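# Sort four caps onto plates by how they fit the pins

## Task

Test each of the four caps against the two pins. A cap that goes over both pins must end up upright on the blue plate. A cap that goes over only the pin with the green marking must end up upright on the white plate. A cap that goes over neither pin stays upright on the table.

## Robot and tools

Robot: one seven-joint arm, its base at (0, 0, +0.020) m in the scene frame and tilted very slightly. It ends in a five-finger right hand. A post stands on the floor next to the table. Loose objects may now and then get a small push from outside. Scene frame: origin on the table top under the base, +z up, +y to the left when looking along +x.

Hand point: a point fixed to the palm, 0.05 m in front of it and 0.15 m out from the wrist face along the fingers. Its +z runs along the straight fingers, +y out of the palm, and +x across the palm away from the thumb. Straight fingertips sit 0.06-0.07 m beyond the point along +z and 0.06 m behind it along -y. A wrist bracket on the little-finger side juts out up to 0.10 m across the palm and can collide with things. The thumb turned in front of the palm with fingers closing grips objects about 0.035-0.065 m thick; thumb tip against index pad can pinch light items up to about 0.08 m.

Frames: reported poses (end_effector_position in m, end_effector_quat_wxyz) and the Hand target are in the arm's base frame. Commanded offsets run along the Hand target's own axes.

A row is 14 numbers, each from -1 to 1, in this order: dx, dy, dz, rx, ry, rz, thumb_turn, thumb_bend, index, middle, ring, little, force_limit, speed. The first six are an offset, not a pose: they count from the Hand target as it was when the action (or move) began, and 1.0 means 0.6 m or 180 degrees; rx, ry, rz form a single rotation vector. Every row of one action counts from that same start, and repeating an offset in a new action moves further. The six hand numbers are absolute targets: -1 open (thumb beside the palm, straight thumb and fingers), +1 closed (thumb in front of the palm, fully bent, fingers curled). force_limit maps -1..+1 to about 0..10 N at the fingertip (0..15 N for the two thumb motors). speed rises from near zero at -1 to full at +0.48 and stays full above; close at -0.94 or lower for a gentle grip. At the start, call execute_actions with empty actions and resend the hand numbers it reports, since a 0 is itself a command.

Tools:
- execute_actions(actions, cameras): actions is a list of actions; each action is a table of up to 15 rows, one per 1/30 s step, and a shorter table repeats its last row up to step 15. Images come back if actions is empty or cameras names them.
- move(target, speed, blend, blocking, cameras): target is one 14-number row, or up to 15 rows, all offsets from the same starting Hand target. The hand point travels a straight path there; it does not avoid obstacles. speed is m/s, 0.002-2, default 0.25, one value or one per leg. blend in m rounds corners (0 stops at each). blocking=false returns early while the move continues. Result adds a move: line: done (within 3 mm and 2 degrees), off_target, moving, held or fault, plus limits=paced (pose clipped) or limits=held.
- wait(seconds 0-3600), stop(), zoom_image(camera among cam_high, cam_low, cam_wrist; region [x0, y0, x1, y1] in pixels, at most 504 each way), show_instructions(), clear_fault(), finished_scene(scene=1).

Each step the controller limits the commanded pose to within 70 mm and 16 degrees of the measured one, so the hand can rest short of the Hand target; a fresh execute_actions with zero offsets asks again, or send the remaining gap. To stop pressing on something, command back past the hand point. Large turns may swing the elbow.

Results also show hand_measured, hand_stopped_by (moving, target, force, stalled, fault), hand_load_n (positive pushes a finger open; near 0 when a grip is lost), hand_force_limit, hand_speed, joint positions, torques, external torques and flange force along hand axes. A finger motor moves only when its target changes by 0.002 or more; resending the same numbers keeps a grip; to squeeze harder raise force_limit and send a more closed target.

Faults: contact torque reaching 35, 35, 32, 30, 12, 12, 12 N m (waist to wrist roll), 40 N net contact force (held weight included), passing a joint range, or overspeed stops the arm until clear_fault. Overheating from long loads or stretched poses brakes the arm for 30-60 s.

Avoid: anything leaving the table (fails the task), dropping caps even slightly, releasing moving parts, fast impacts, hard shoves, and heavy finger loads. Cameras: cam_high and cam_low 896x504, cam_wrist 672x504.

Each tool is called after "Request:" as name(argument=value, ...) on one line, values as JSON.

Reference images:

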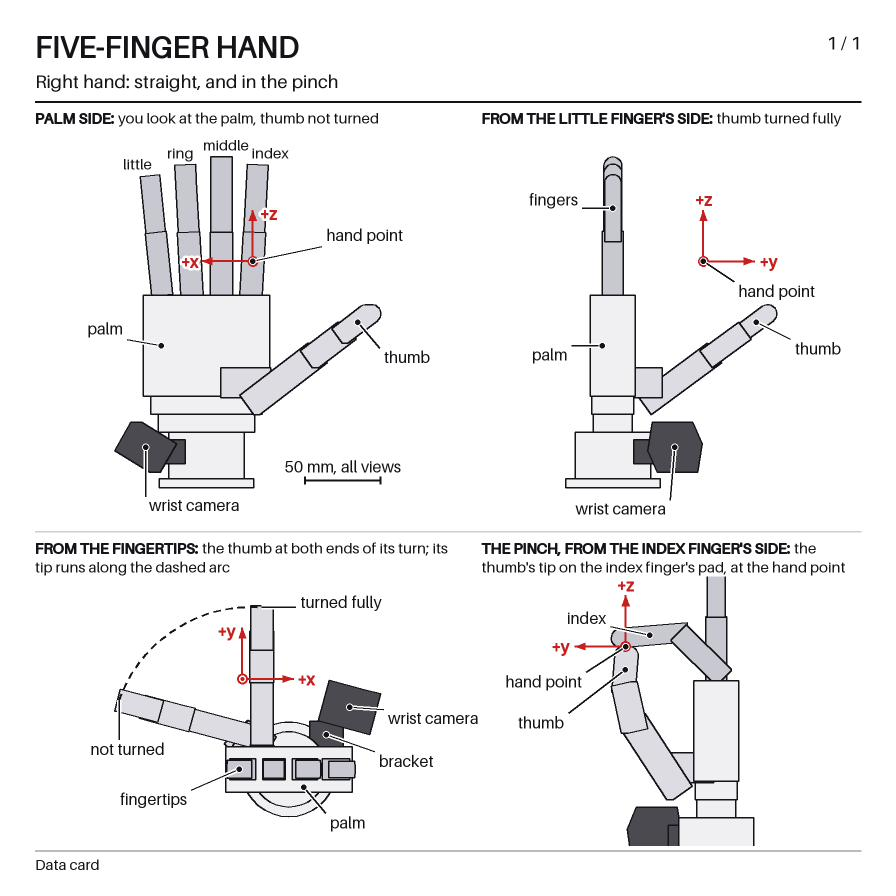

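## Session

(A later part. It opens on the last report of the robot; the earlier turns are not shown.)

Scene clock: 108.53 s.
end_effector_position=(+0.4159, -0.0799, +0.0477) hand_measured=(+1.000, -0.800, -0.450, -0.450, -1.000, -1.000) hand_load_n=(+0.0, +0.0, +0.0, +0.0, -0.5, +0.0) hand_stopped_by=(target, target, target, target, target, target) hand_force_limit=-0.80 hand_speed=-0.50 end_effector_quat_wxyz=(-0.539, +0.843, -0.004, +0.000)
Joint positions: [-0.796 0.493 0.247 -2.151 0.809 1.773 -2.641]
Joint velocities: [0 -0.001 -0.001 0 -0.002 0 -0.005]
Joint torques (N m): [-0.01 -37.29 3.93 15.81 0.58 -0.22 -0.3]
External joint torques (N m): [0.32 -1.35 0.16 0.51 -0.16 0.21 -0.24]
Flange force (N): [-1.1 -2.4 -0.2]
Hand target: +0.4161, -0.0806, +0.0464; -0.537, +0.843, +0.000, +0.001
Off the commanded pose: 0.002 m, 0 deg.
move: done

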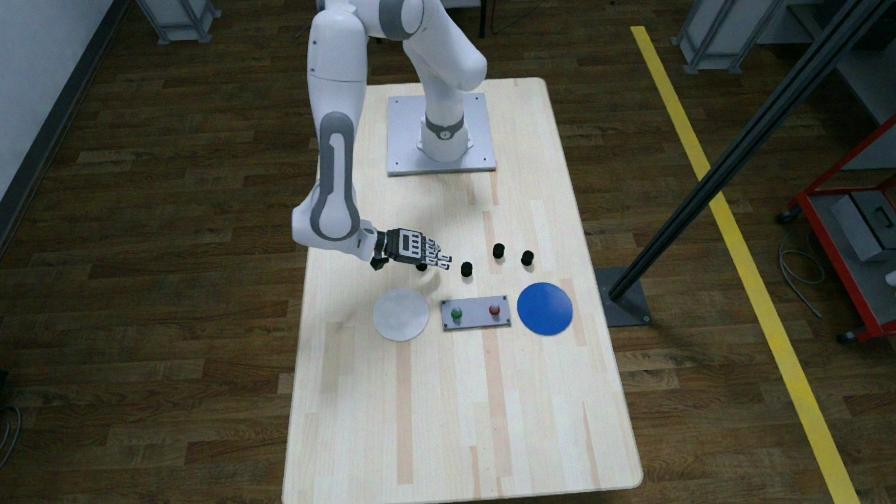

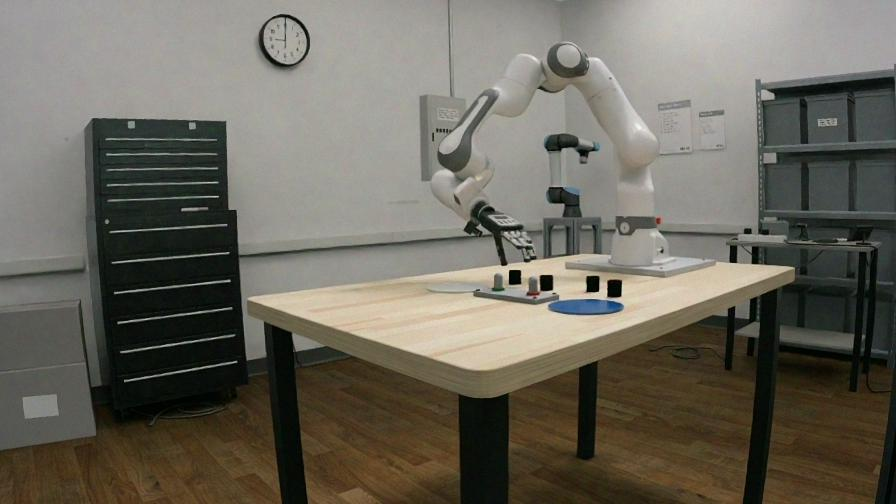

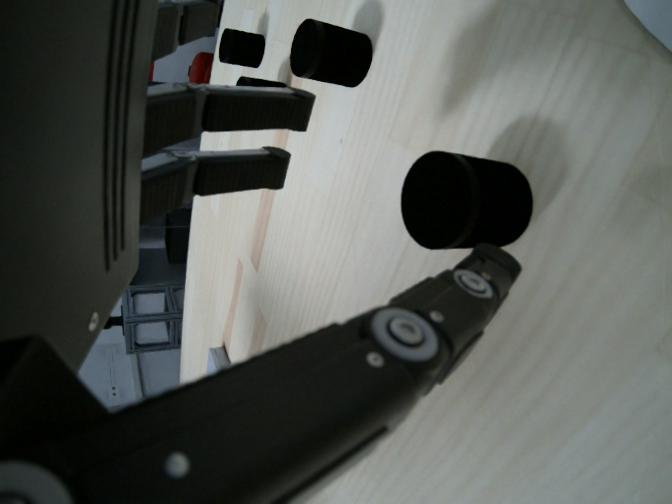

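Request:
move(target=[0.0033,0.0447,0.007,0,0,0,1,-0.8,-0.45,-0.45,-1,-1,-0.8,-0.5], cameras=["all"], speed=0.1)

Request:
zoom_image(camera="cam_low", region=[480, 220, 570, 310])

Scene clock: 112.00 s.
end_effector_position=(+0.4180, -0.0870, +0.0217) hand_measured=(+1.000, -0.800, -0.450, -0.450, -1.000, -1.000) hand_load_n=(+0.0, +0.0, +0.0, +0.0, +0.0, +0.0) hand_stopped_by=(target, target, target, target, target, target) hand_force_limit=-0.80 hand_speed=-0.50 end_effector_quat_wxyz=(-0.539, +0.842, -0.004, -0.001)
Joint positions: [-0.795 0.567 0.239 -2.112 0.795 1.797 -2.663]
Joint velocities: [-0.002 -0.001 -0.001 -0.001 0 0.002 -0.007]
Joint torques (N m): [0.09 -38.67 4.36 15.23 0.5 -0.18 -0.4]
External joint torques (N m): [0.22 -1.34 -0.02 0.48 -0.19 0.27 -0.34]
Flange force (N): [-1.3 -2.2 -0.3]
Hand target: +0.4181, -0.0881, +0.0203; -0.537, +0.843, +0.000, +0.001
Off the commanded pose: 0.002 m, 0 deg.
move: done

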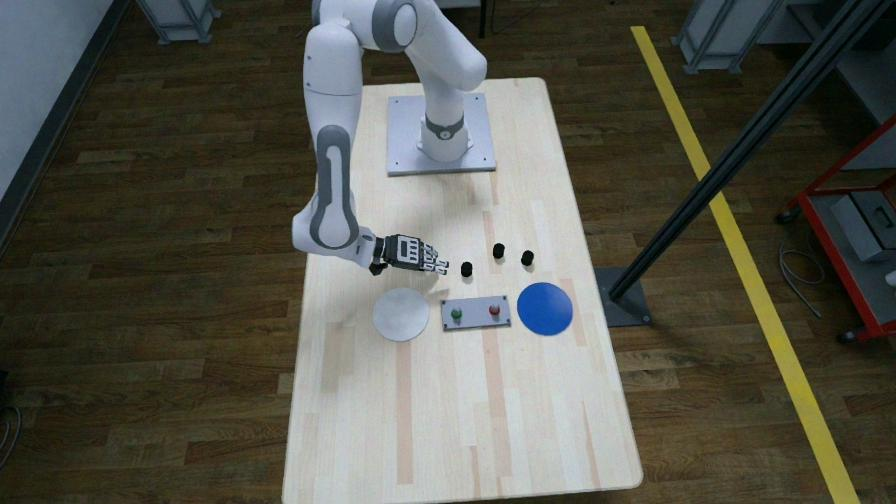

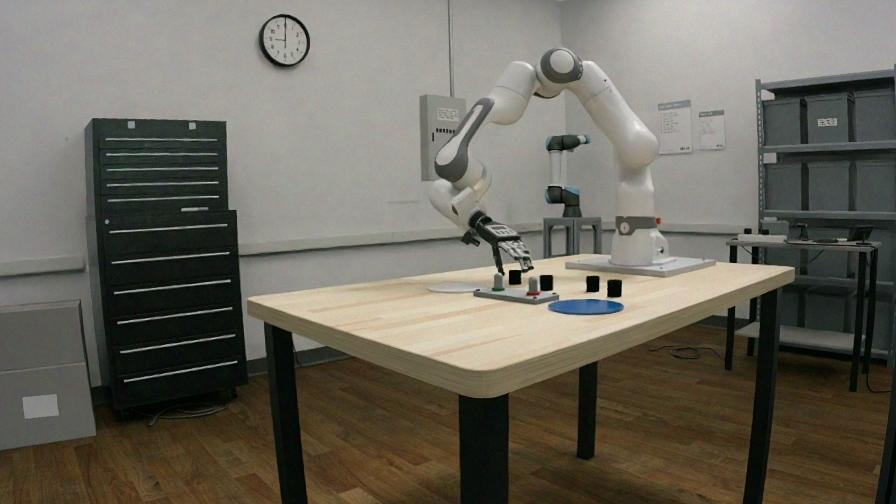

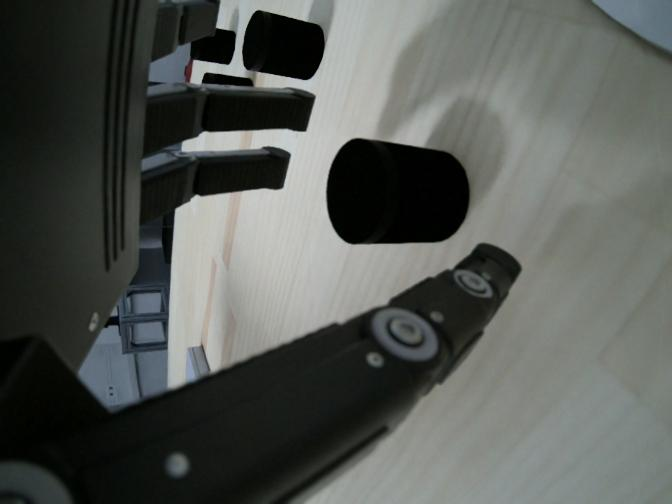

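Scaled by 5.600 from the camera's image (finer frame: 1280x720).

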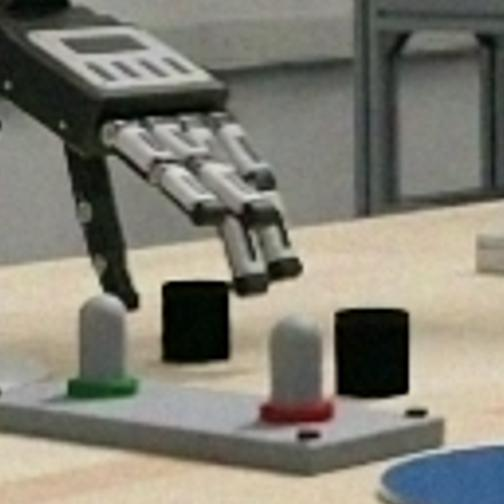

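Request:
move(target=[0.0067,0.0308,0.007,0,0,0,1,-0.4,-0.25,-0.25,-1,-1,-0.8,-0.5], cameras=["all"], speed=0.05)

Request:
zoom_image(camera="cam_low", region=[480, 220, 570, 310])

Scene clock: 122.50 s.
end_effector_position=(+0.4221, -0.0910, +0.0033) hand_measured=(+1.000, -0.400, -0.250, -0.250, -1.000, -1.000) hand_load_n=(+0.0, +0.0, +0.0, +0.0, +0.0, +0.0) hand_stopped_by=(target, target, target, target, target, target) hand_force_limit=-0.80 hand_speed=-0.50 end_effector_quat_wxyz=(-0.539, +0.842, -0.004, +0.000)
Joint positions: [-0.793 0.623 0.236 -2.076 0.786 1.814 -2.674]
Joint velocities: [0.001 0.002 -0.002 0 -0.002 0.004 -0.005]
Joint torques (N m): [0.1 -39.65 4.72 15.02 0.51 -0.11 -0.19]
External joint torques (N m): [0.39 -1.21 0.1 0.55 -0.14 0.34 -0.14]
Flange force (N): [-0.4 -2.0 -0.1]
Hand target: +0.4222, -0.0922, +0.0018; -0.537, +0.843, +0.000, +0.001
Off the commanded pose: 0.002 m, 0 deg.
move: done

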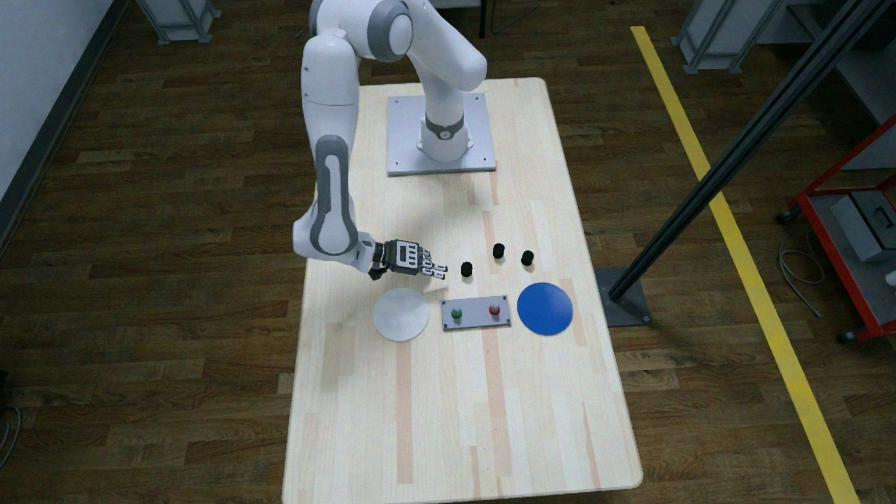

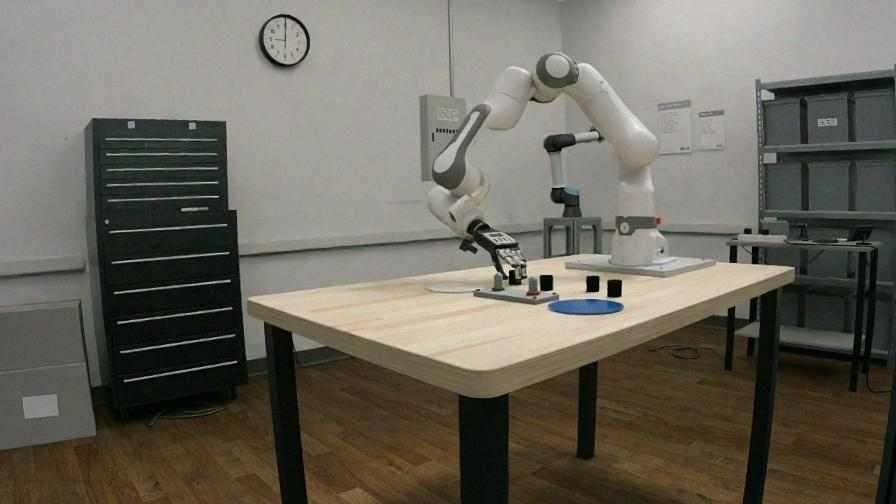

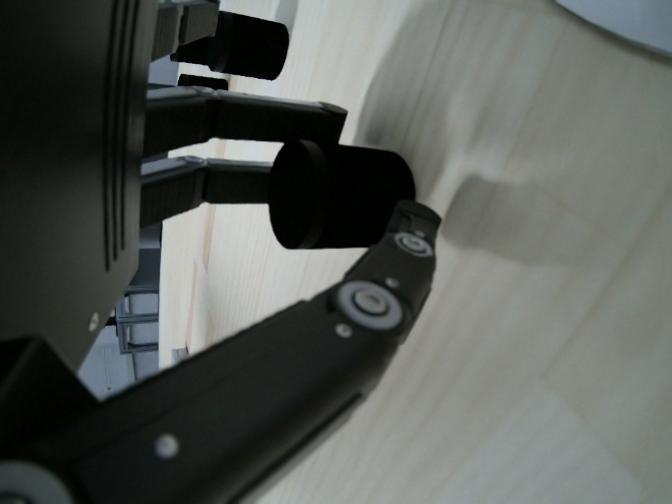

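Scaled by 5.600 from the camera's image (finer frame: 1280x720).

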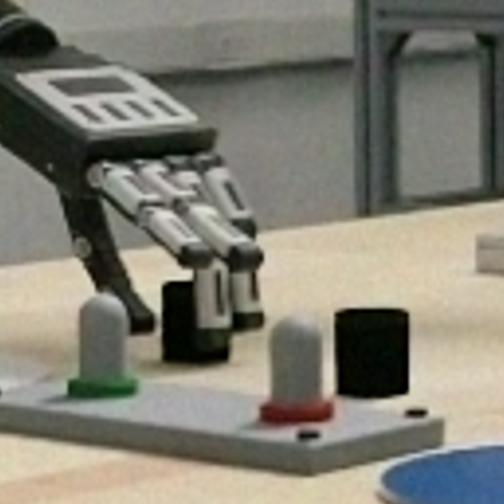

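Request:
move(target=[[0.005,-0.0055,-0.0117,0,0,0,1,-0.4,-0.25,-0.25,-1,-1,-0.8,-0.5],[0.005,-0.0055,-0.0117,0,0,0,1,-0.1,0.0,0.0,-1,-1,-0.7,-0.9]], cameras=["all"], speed=0.05)

Request:
zoom_image(camera="cam_low", region=[480, 220, 570, 310])

Scene clock: 131.23 s.
end_effector_position=(+0.4257, -0.0957, +0.0067) hand_measured=(+1.000, -0.316, -0.102, -0.056, -1.000, -1.000) hand_load_n=(+1.0, +3.5, +2.5, +3.0, +0.0, +0.0) hand_stopped_by=(target, force, force, force, target, target) hand_force_limit=-0.70 hand_speed=-0.90 end_effector_quat_wxyz=(-0.538, +0.843, +0.001, +0.002)
Joint positions: [-0.794 0.622 0.234 -2.062 0.781 1.803 -2.675]
Joint torques (N m): [-0.51 -40.98 4.69 15.11 0.5 -0.43 -0.12]
External joint torques (N m): [-0.2 -2.37 0.14 0.47 -0.17 0.02 -0.07]
Flange force (N): [-2.7 -5.2 -1.3]
Hand target: +0.4251, -0.0971, +0.0077; -0.537, +0.843, +0.000, +0.001
Off the commanded pose: 0.002 m, 0 deg.
move: done

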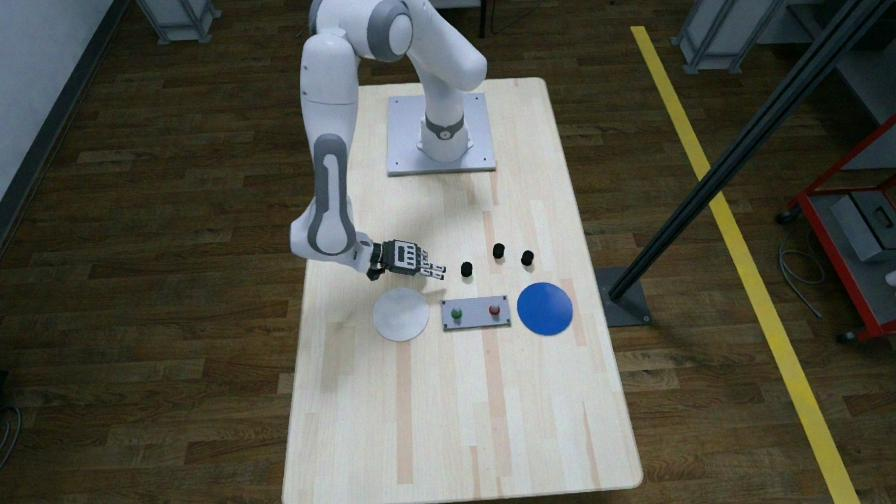

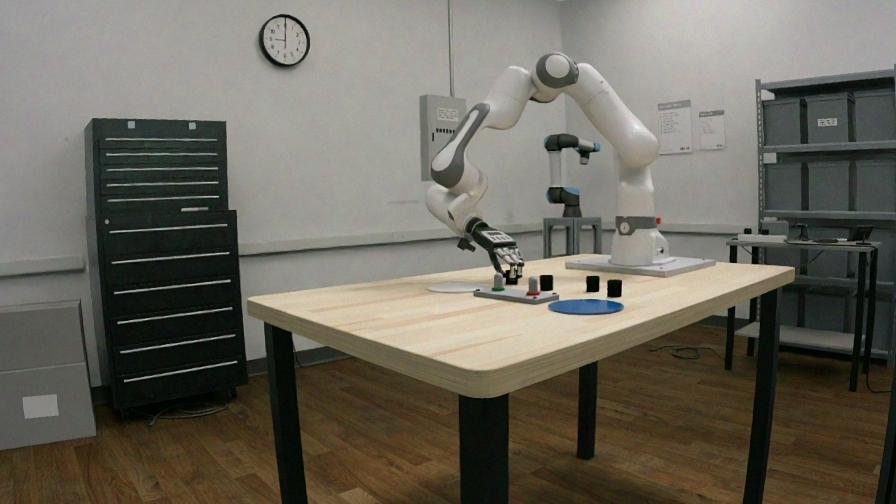

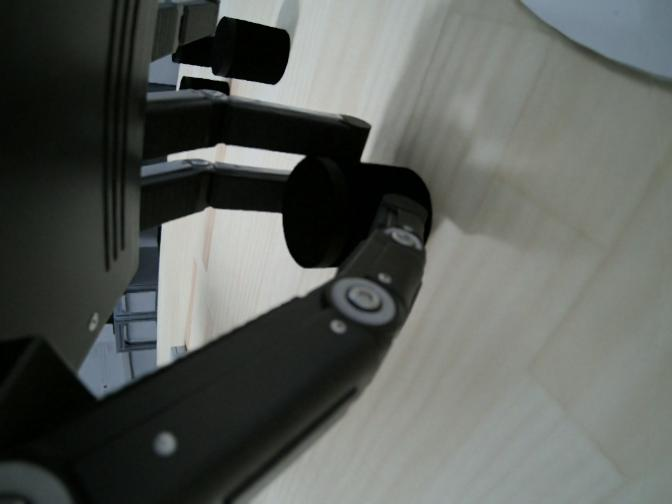

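Scaled by 5.600 from the camera's image (finer frame: 1280x720).

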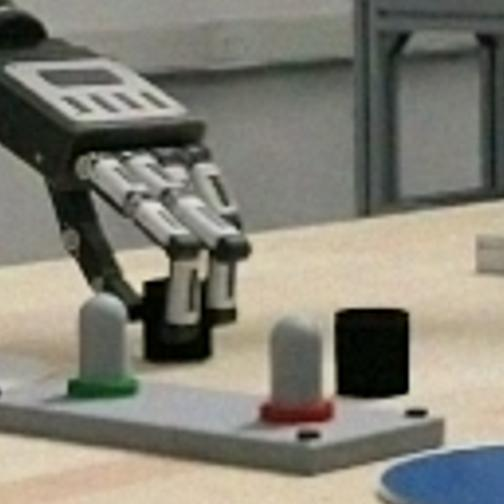

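Request:
move(target=[0,-0.0604,-0.0282,0,0,0,1,-0.1,0.0,0.0,-1,-1,-0.7,-0.9], cameras=["all"], speed=0.08)

Request:
zoom_image(camera="cam_low", region=[480, 200, 570, 290])

Request:
zoom_image(camera="cam_wrist", region=[200, 80, 500, 330])

Scene clock: 134.17 s.
end_effector_position=(+0.4250, -0.0980, +0.0459) hand_measured=(+1.000, -0.316, -0.102, -0.056, -1.000, -1.000) hand_load_n=(+1.0, +3.5, +2.5, +3.0, +0.0, +0.0) hand_stopped_by=(target, force, force, force, target, target) hand_force_limit=-0.70 hand_speed=-0.90 end_effector_quat_wxyz=(-0.536, +0.844, +0.003, +0.001)
Joint positions: [-0.8 0.527 0.234 -2.09 0.782 1.75 -2.64]
Joint velocities: [0 -0.001 0 -0.001 0 -0.001 0.005]
Joint torques (N m): [-0.51 -39.82 4.8 15.83 1.16 -0.42 0.02]
External joint torques (N m): [-0.25 -2.49 0.83 0.16 0.36 -0.02 0.08]
Flange force (N): [-3.6 -6.8 0.4]
Hand target: +0.4251, -0.0971, +0.0477; -0.537, +0.843, +0.000, +0.001
Off the commanded pose: 0.002 m, 0 deg.
move: done

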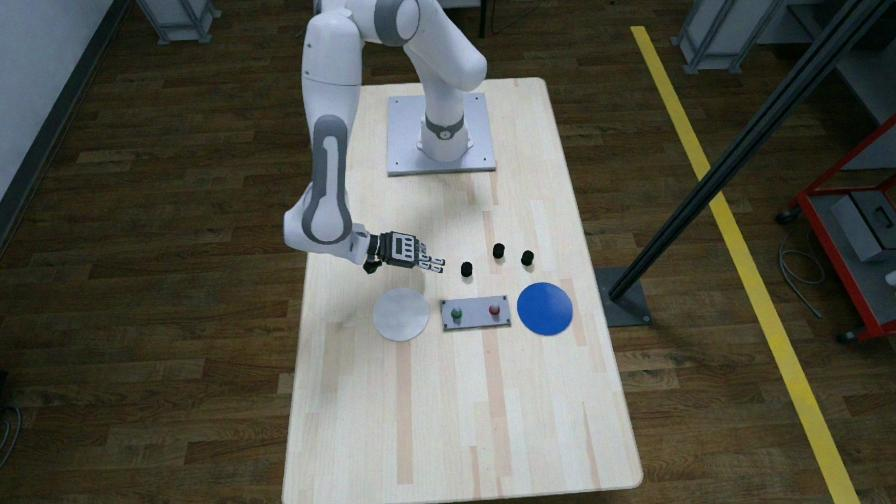

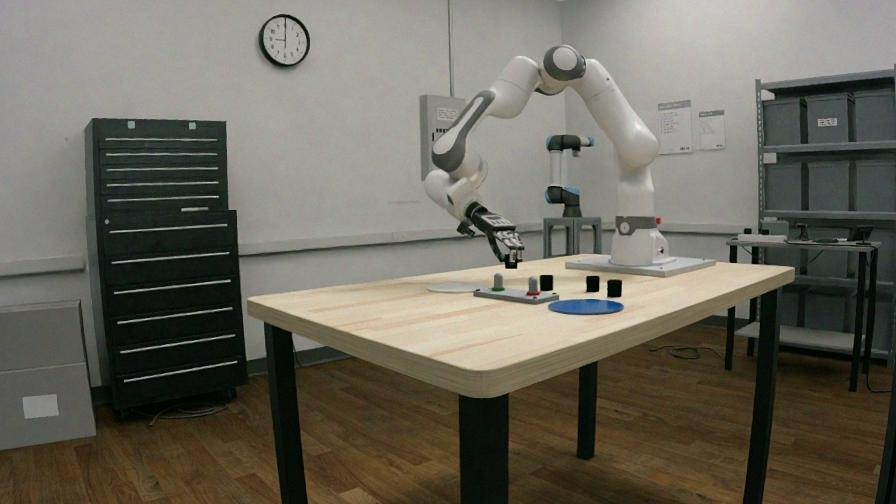

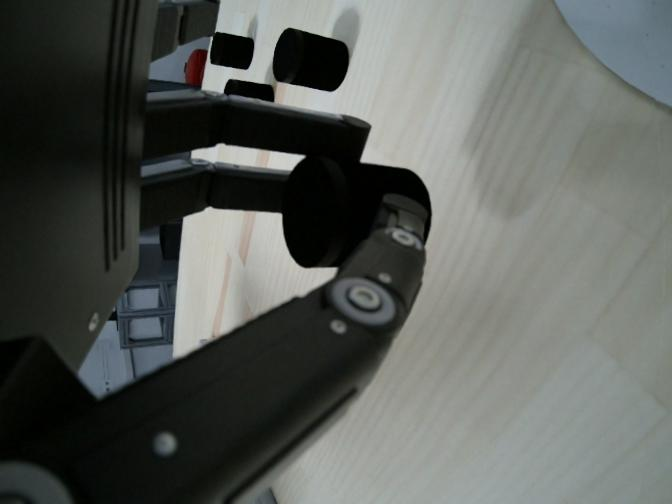

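Scaled by 5.600 from the camera's image (finer frame: 1280x720).

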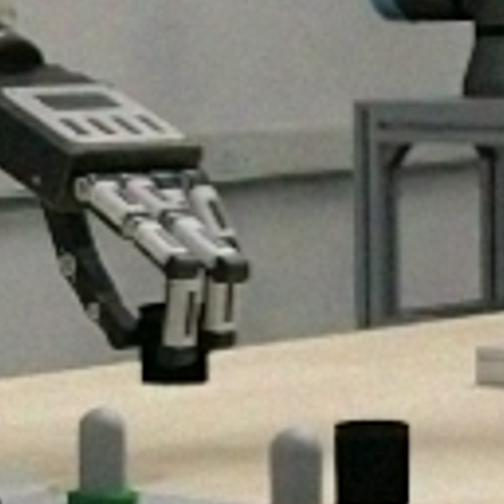

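Scaled by 1.680 from the camera's image (finer frame: 960x720).

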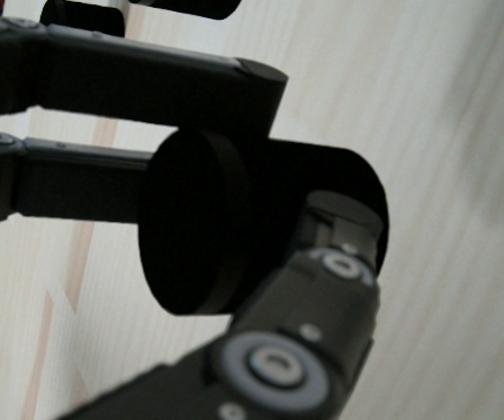

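Request:
move(target=[0.2467,-0.1382,0.1305,0,0,0,1,-0.1,0.0,0.0,-1,-1,-0.7,-0.9], cameras=["all"], speed=0.15)

Request:
zoom_image(camera="cam_low", region=[460, 200, 570, 310])

Request:
zoom_image(camera="cam_high", region=[400, 240, 520, 340])

Scene clock: 141.57 s.
end_effector_position=(+0.5726, +0.0085, +0.0900) hand_measured=(+1.000, -0.316, -0.102, -0.056, -1.000, -1.000) hand_load_n=(+1.0, +3.5, +2.5, +3.0, +0.0, -0.5) hand_stopped_by=(target, force, force, force, target, target) hand_force_limit=-0.70 hand_speed=-0.90 end_effector_quat_wxyz=(-0.537, +0.844, +0.004, +0.001)
Joint positions: [-0.574 0.647 0.32 -1.789 0.907 1.816 -2.376]
Joint velocities: [0 0.001 0 -0.001 -0.001 0.001 0.005]
Joint torques (N m): [-0.05 -44 6.4 19.13 1.36 0.02 0.12]
External joint torques (N m): [0.51 -1.5 0.27 0.63 0.44 0.17 0.17]
Flange force (N): [-0.7 -3.0 0.3]
Hand target: +0.5732, +0.0088, +0.0898; -0.537, +0.843, +0.000, +0.001
Off the commanded pose: 0.001 m, 1 deg.
move: done

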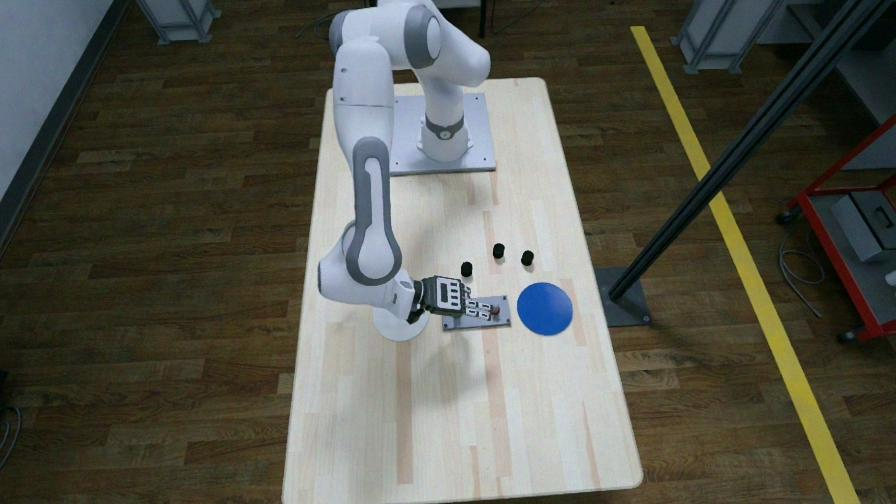

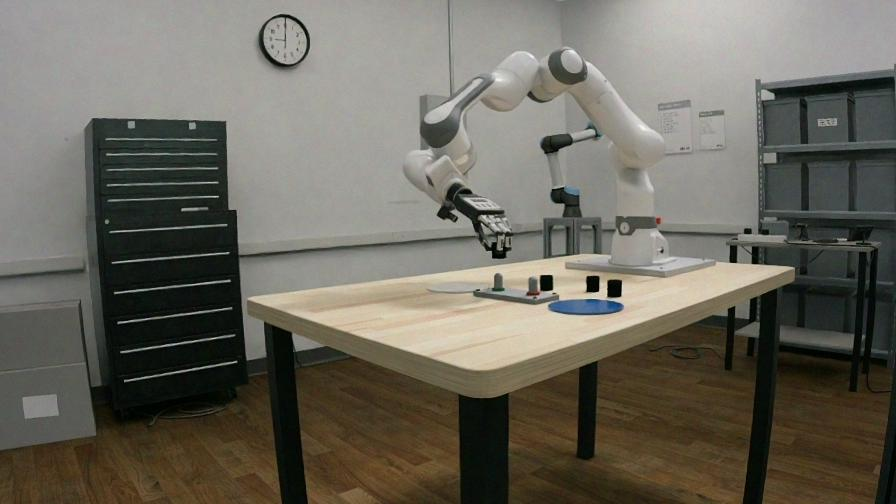

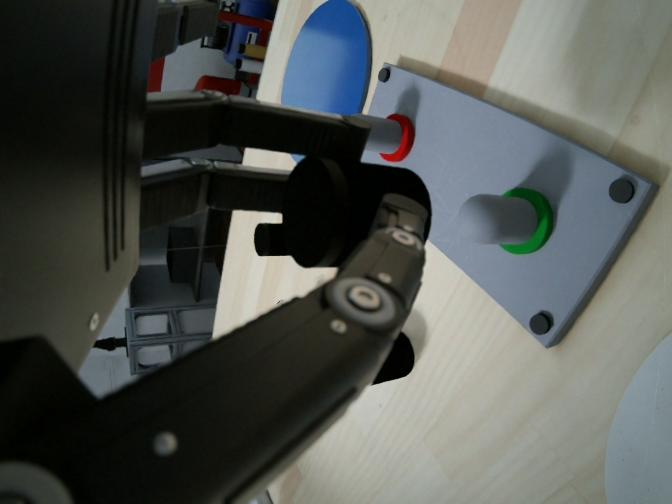

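Scaled by 4.582 from the camera's image (finer frame: 1280x720).

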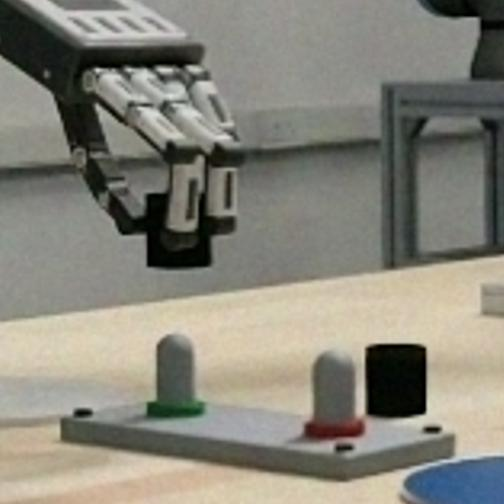

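Scaled by 4.200 from the camera's image (finer frame: 1280x720).

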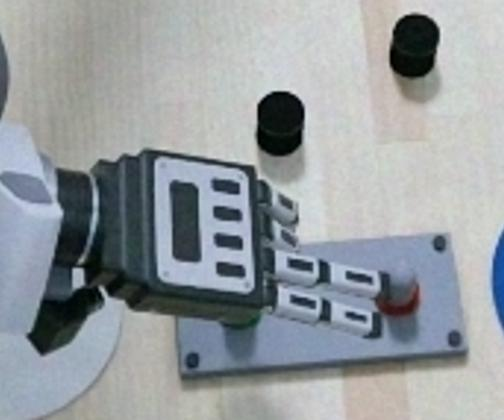

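Request:
move(target=[-0.0043,0.0285,0.0098,0,0,0,1,-0.1,0.0,0.0,-1,-1,-0.7,-0.9], cameras=["all"], speed=0.1)

Request:
zoom_image(camera="cam_low", region=[460, 230, 540, 310])

Request:
zoom_image(camera="cam_wrist", region=[260, 100, 560, 340])

Scene clock: 150.67 s.
end_effector_position=(+0.5695, +0.0080, +0.0726) hand_measured=(+1.000, -0.316, -0.102, -0.056, -1.000, -1.000) hand_load_n=(+0.5, +3.5, +2.5, +3.0, +0.0, +0.0) hand_stopped_by=(target, force, force, force, target, target) hand_force_limit=-0.70 hand_speed=-0.90 end_effector_quat_wxyz=(-0.538, +0.843, -0.003, -0.002)
Joint positions: [-0.574 0.679 0.317 -1.788 0.907 1.831 -2.385]
Joint velocities: [0 -0.001 0 0.002 0 0.003 -0.005]
Joint torques (N m): [0 -44.38 6.63 18.66 1.31 0.04 -0.23]
External joint torques (N m): [0.67 -1.67 0.39 0.59 0.45 0.22 -0.18]
Flange force (N): [-1.7 -3.1 0.7]
Hand target: +0.5706, +0.0069, +0.0719; -0.537, +0.843, +0.000, +0.001
Off the commanded pose: 0.002 m, 0 deg.
move: done

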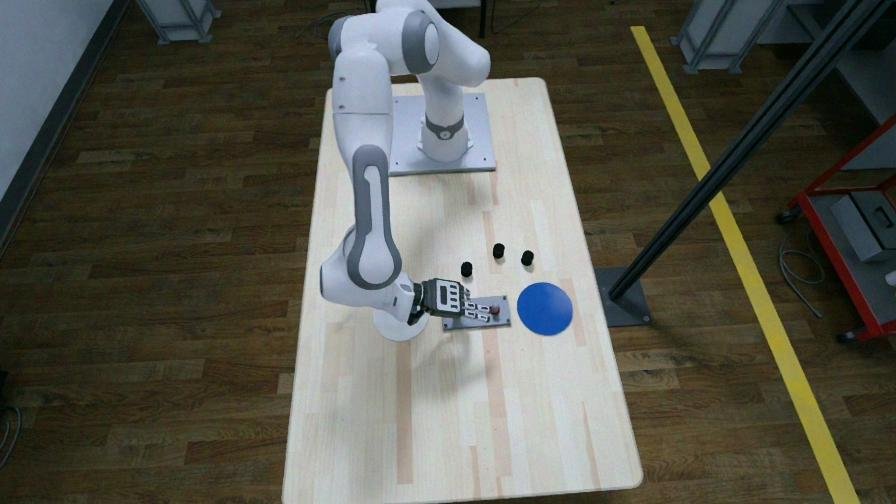

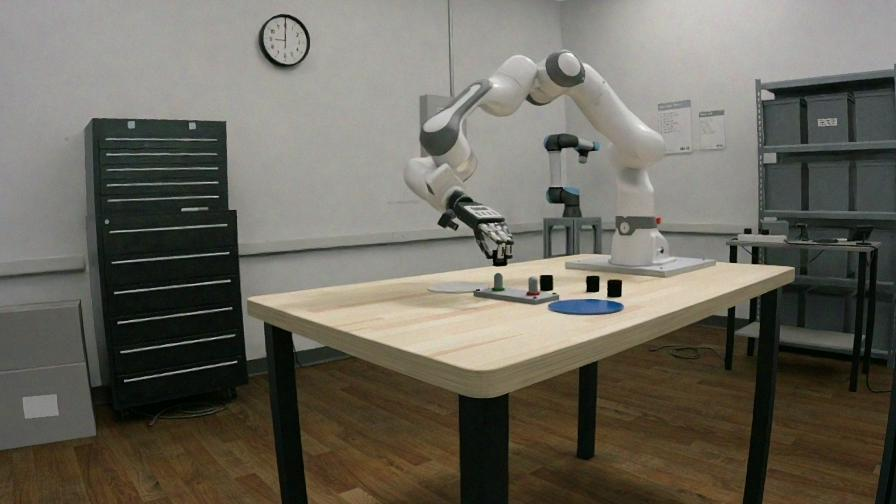

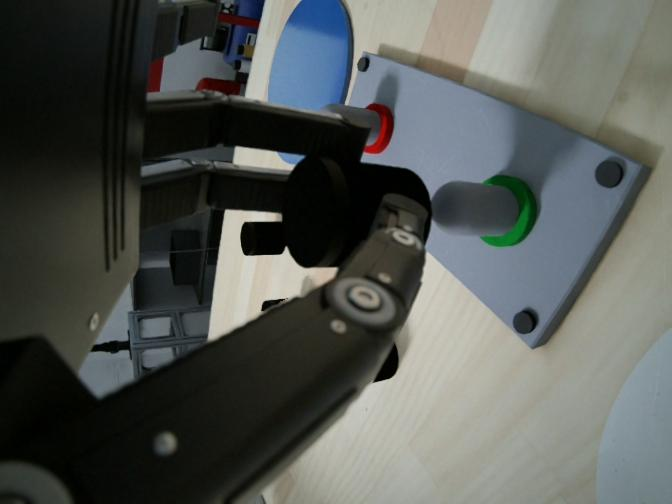

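Scaled by 6.300 from the camera's image (finer frame: 1280x720).

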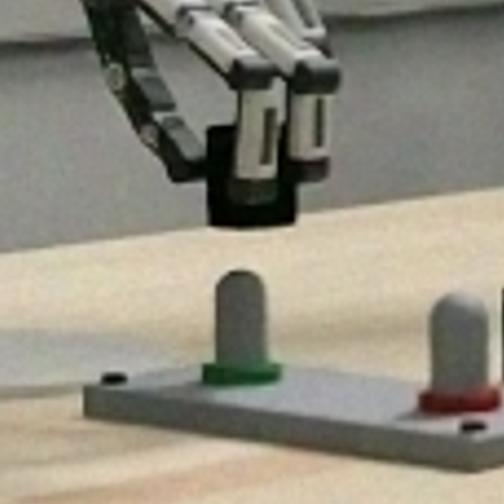

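Scaled by 1.680 from the camera's image (finer frame: 960x720).

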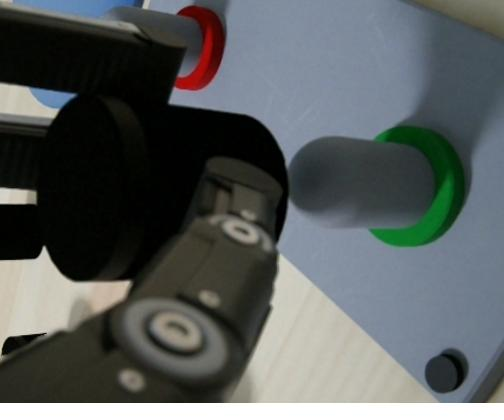

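Request:
move(target=[0.005,0.0132,0.0033,0,0,0,1,-0.1,0.0,0.0,-1,-1,-0.7,-0.9], cameras=["all"], speed=0.05)

Request:
zoom_image(camera="cam_low", region=[460, 230, 540, 310])

Request:
zoom_image(camera="cam_wrist", region=[260, 100, 560, 340])

Scene clock: 156.50 s.
end_effector_position=(+0.5731, +0.0062, +0.0652) hand_measured=(+1.000, -0.316, -0.102, -0.056, -1.000, -1.000) hand_load_n=(+0.5, +3.5, +2.5, +3.0, +0.0, +0.0) hand_stopped_by=(target, force, force, force, target, target) hand_force_limit=-0.70 hand_speed=-0.90 end_effector_quat_wxyz=(-0.539, +0.842, -0.003, -0.001)
Joint positions: [-0.573 0.702 0.316 -1.769 0.904 1.835 -2.389]
Joint torques (N m): [0 -44.71 6.77 17.51 0.66 0.03 -0.21]
External joint torques (N m): [0.5 -1.43 0.22 -0.47 -0.19 0.23 -0.15]
Flange force (N): [-5.2 -3.4 1.0]
Hand target: +0.5736, +0.0053, +0.0638; -0.537, +0.843, +0.000, +0.001
Off the commanded pose: 0.002 m, 0 deg.
move: done

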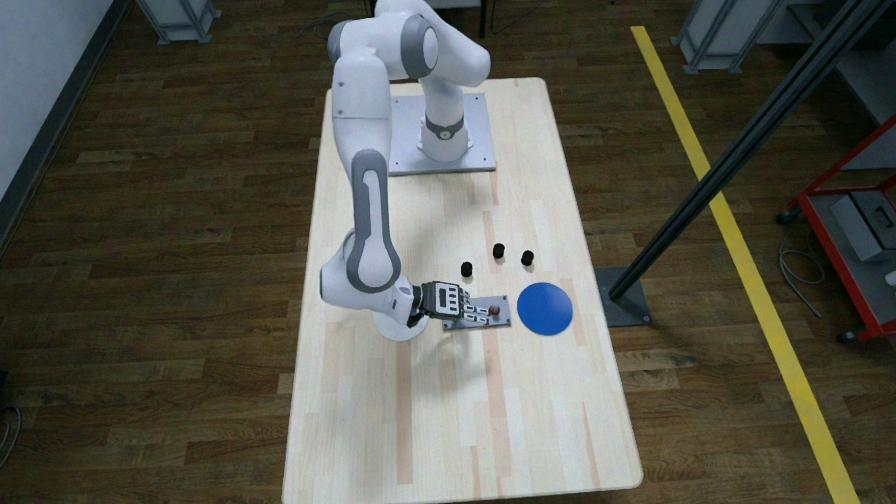

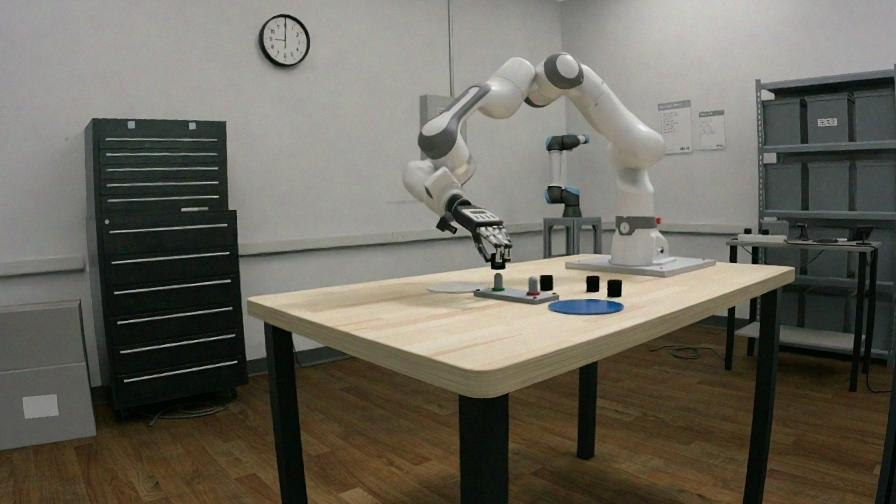

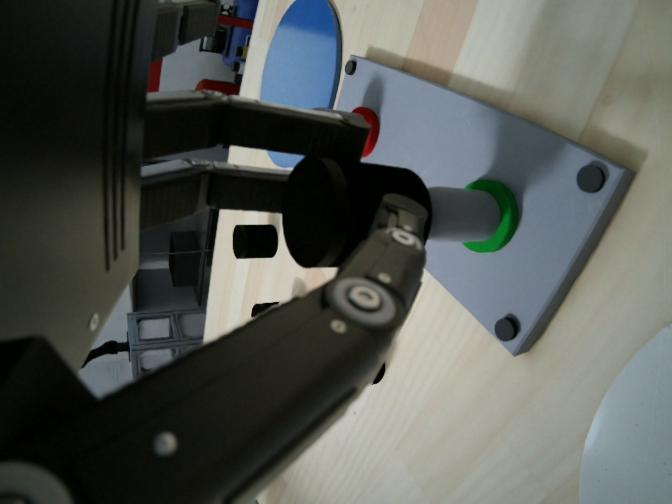

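Scaled by 6.300 from the camera's image (finer frame: 1280x720).

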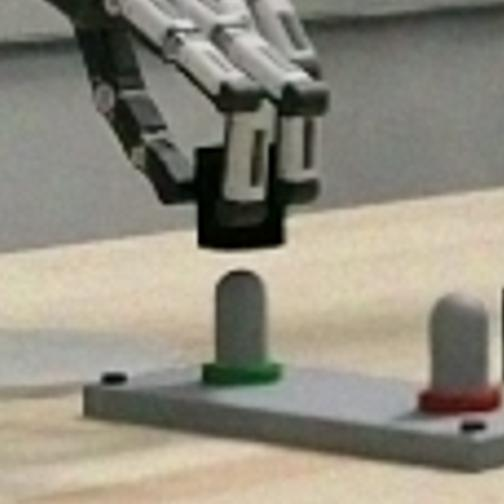

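Scaled by 1.680 from the camera's image (finer frame: 960x720).

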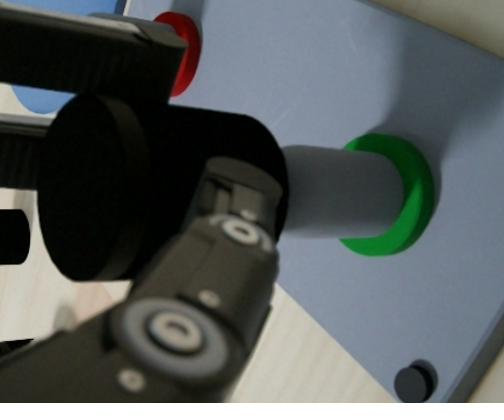

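Request:
move(target=[0,0.0136,0.0063,0,0,0,1,-0.1,0.0,0.0,-1,-1,-0.7,-0.9], cameras=["cam_low","cam_wrist"], speed=0.03)

Request:
zoom_image(camera="cam_low", region=[460, 230, 540, 310])

Request:
zoom_image(camera="cam_wrist", region=[260, 100, 560, 340])

Scene clock: 158.90 s.
end_effector_position=(+0.5730, +0.0064, +0.0563) hand_measured=(+1.000, -0.316, -0.102, -0.056, -1.000, -1.000) hand_load_n=(+0.5, +3.5, +2.5, +3.0, +0.0, +0.0) hand_stopped_by=(target, force, force, force, target, target) hand_force_limit=-0.70 hand_speed=-0.90 end_effector_quat_wxyz=(-0.539, +0.842, -0.004, -0.001)
Joint positions: [-0.572 0.721 0.315 -1.764 0.902 1.844 -2.397]
Joint velocities: [0 0.001 0 0.003 0 0.004 -0.004]
Joint torques (N m): [-0.01 -45 6.94 18.13 0.7 0.01 -0.4]
External joint torques (N m): [0.42 -1.6 0.22 0.35 -0.12 0.22 -0.34]
Flange force (N): [-2.7 -2.7 0.2]
Hand target: +0.5736, +0.0053, +0.0549; -0.537, +0.843, +0.000, +0.001
Off the commanded pose: 0.002 m, 1 deg.
move: done

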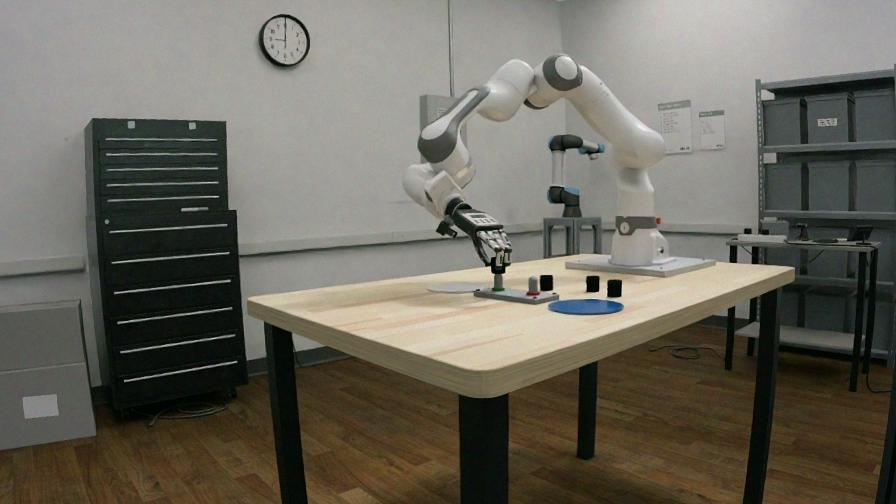

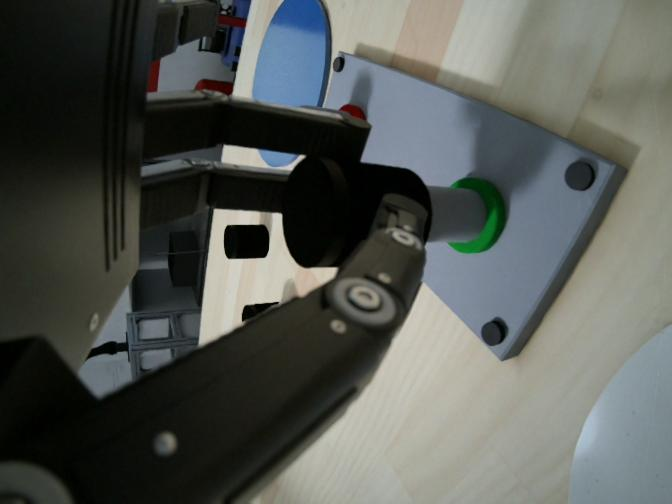

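Scaled by 6.300 from the camera's image (finer frame: 1280x720).

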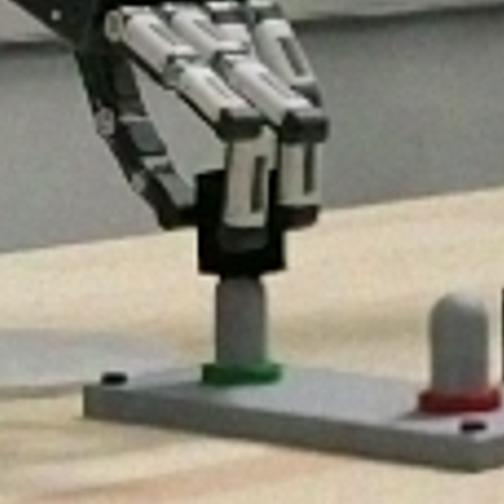

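Scaled by 1.680 from the camera's image (finer frame: 960x720).

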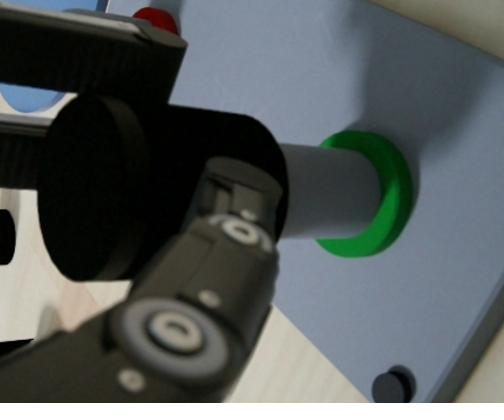

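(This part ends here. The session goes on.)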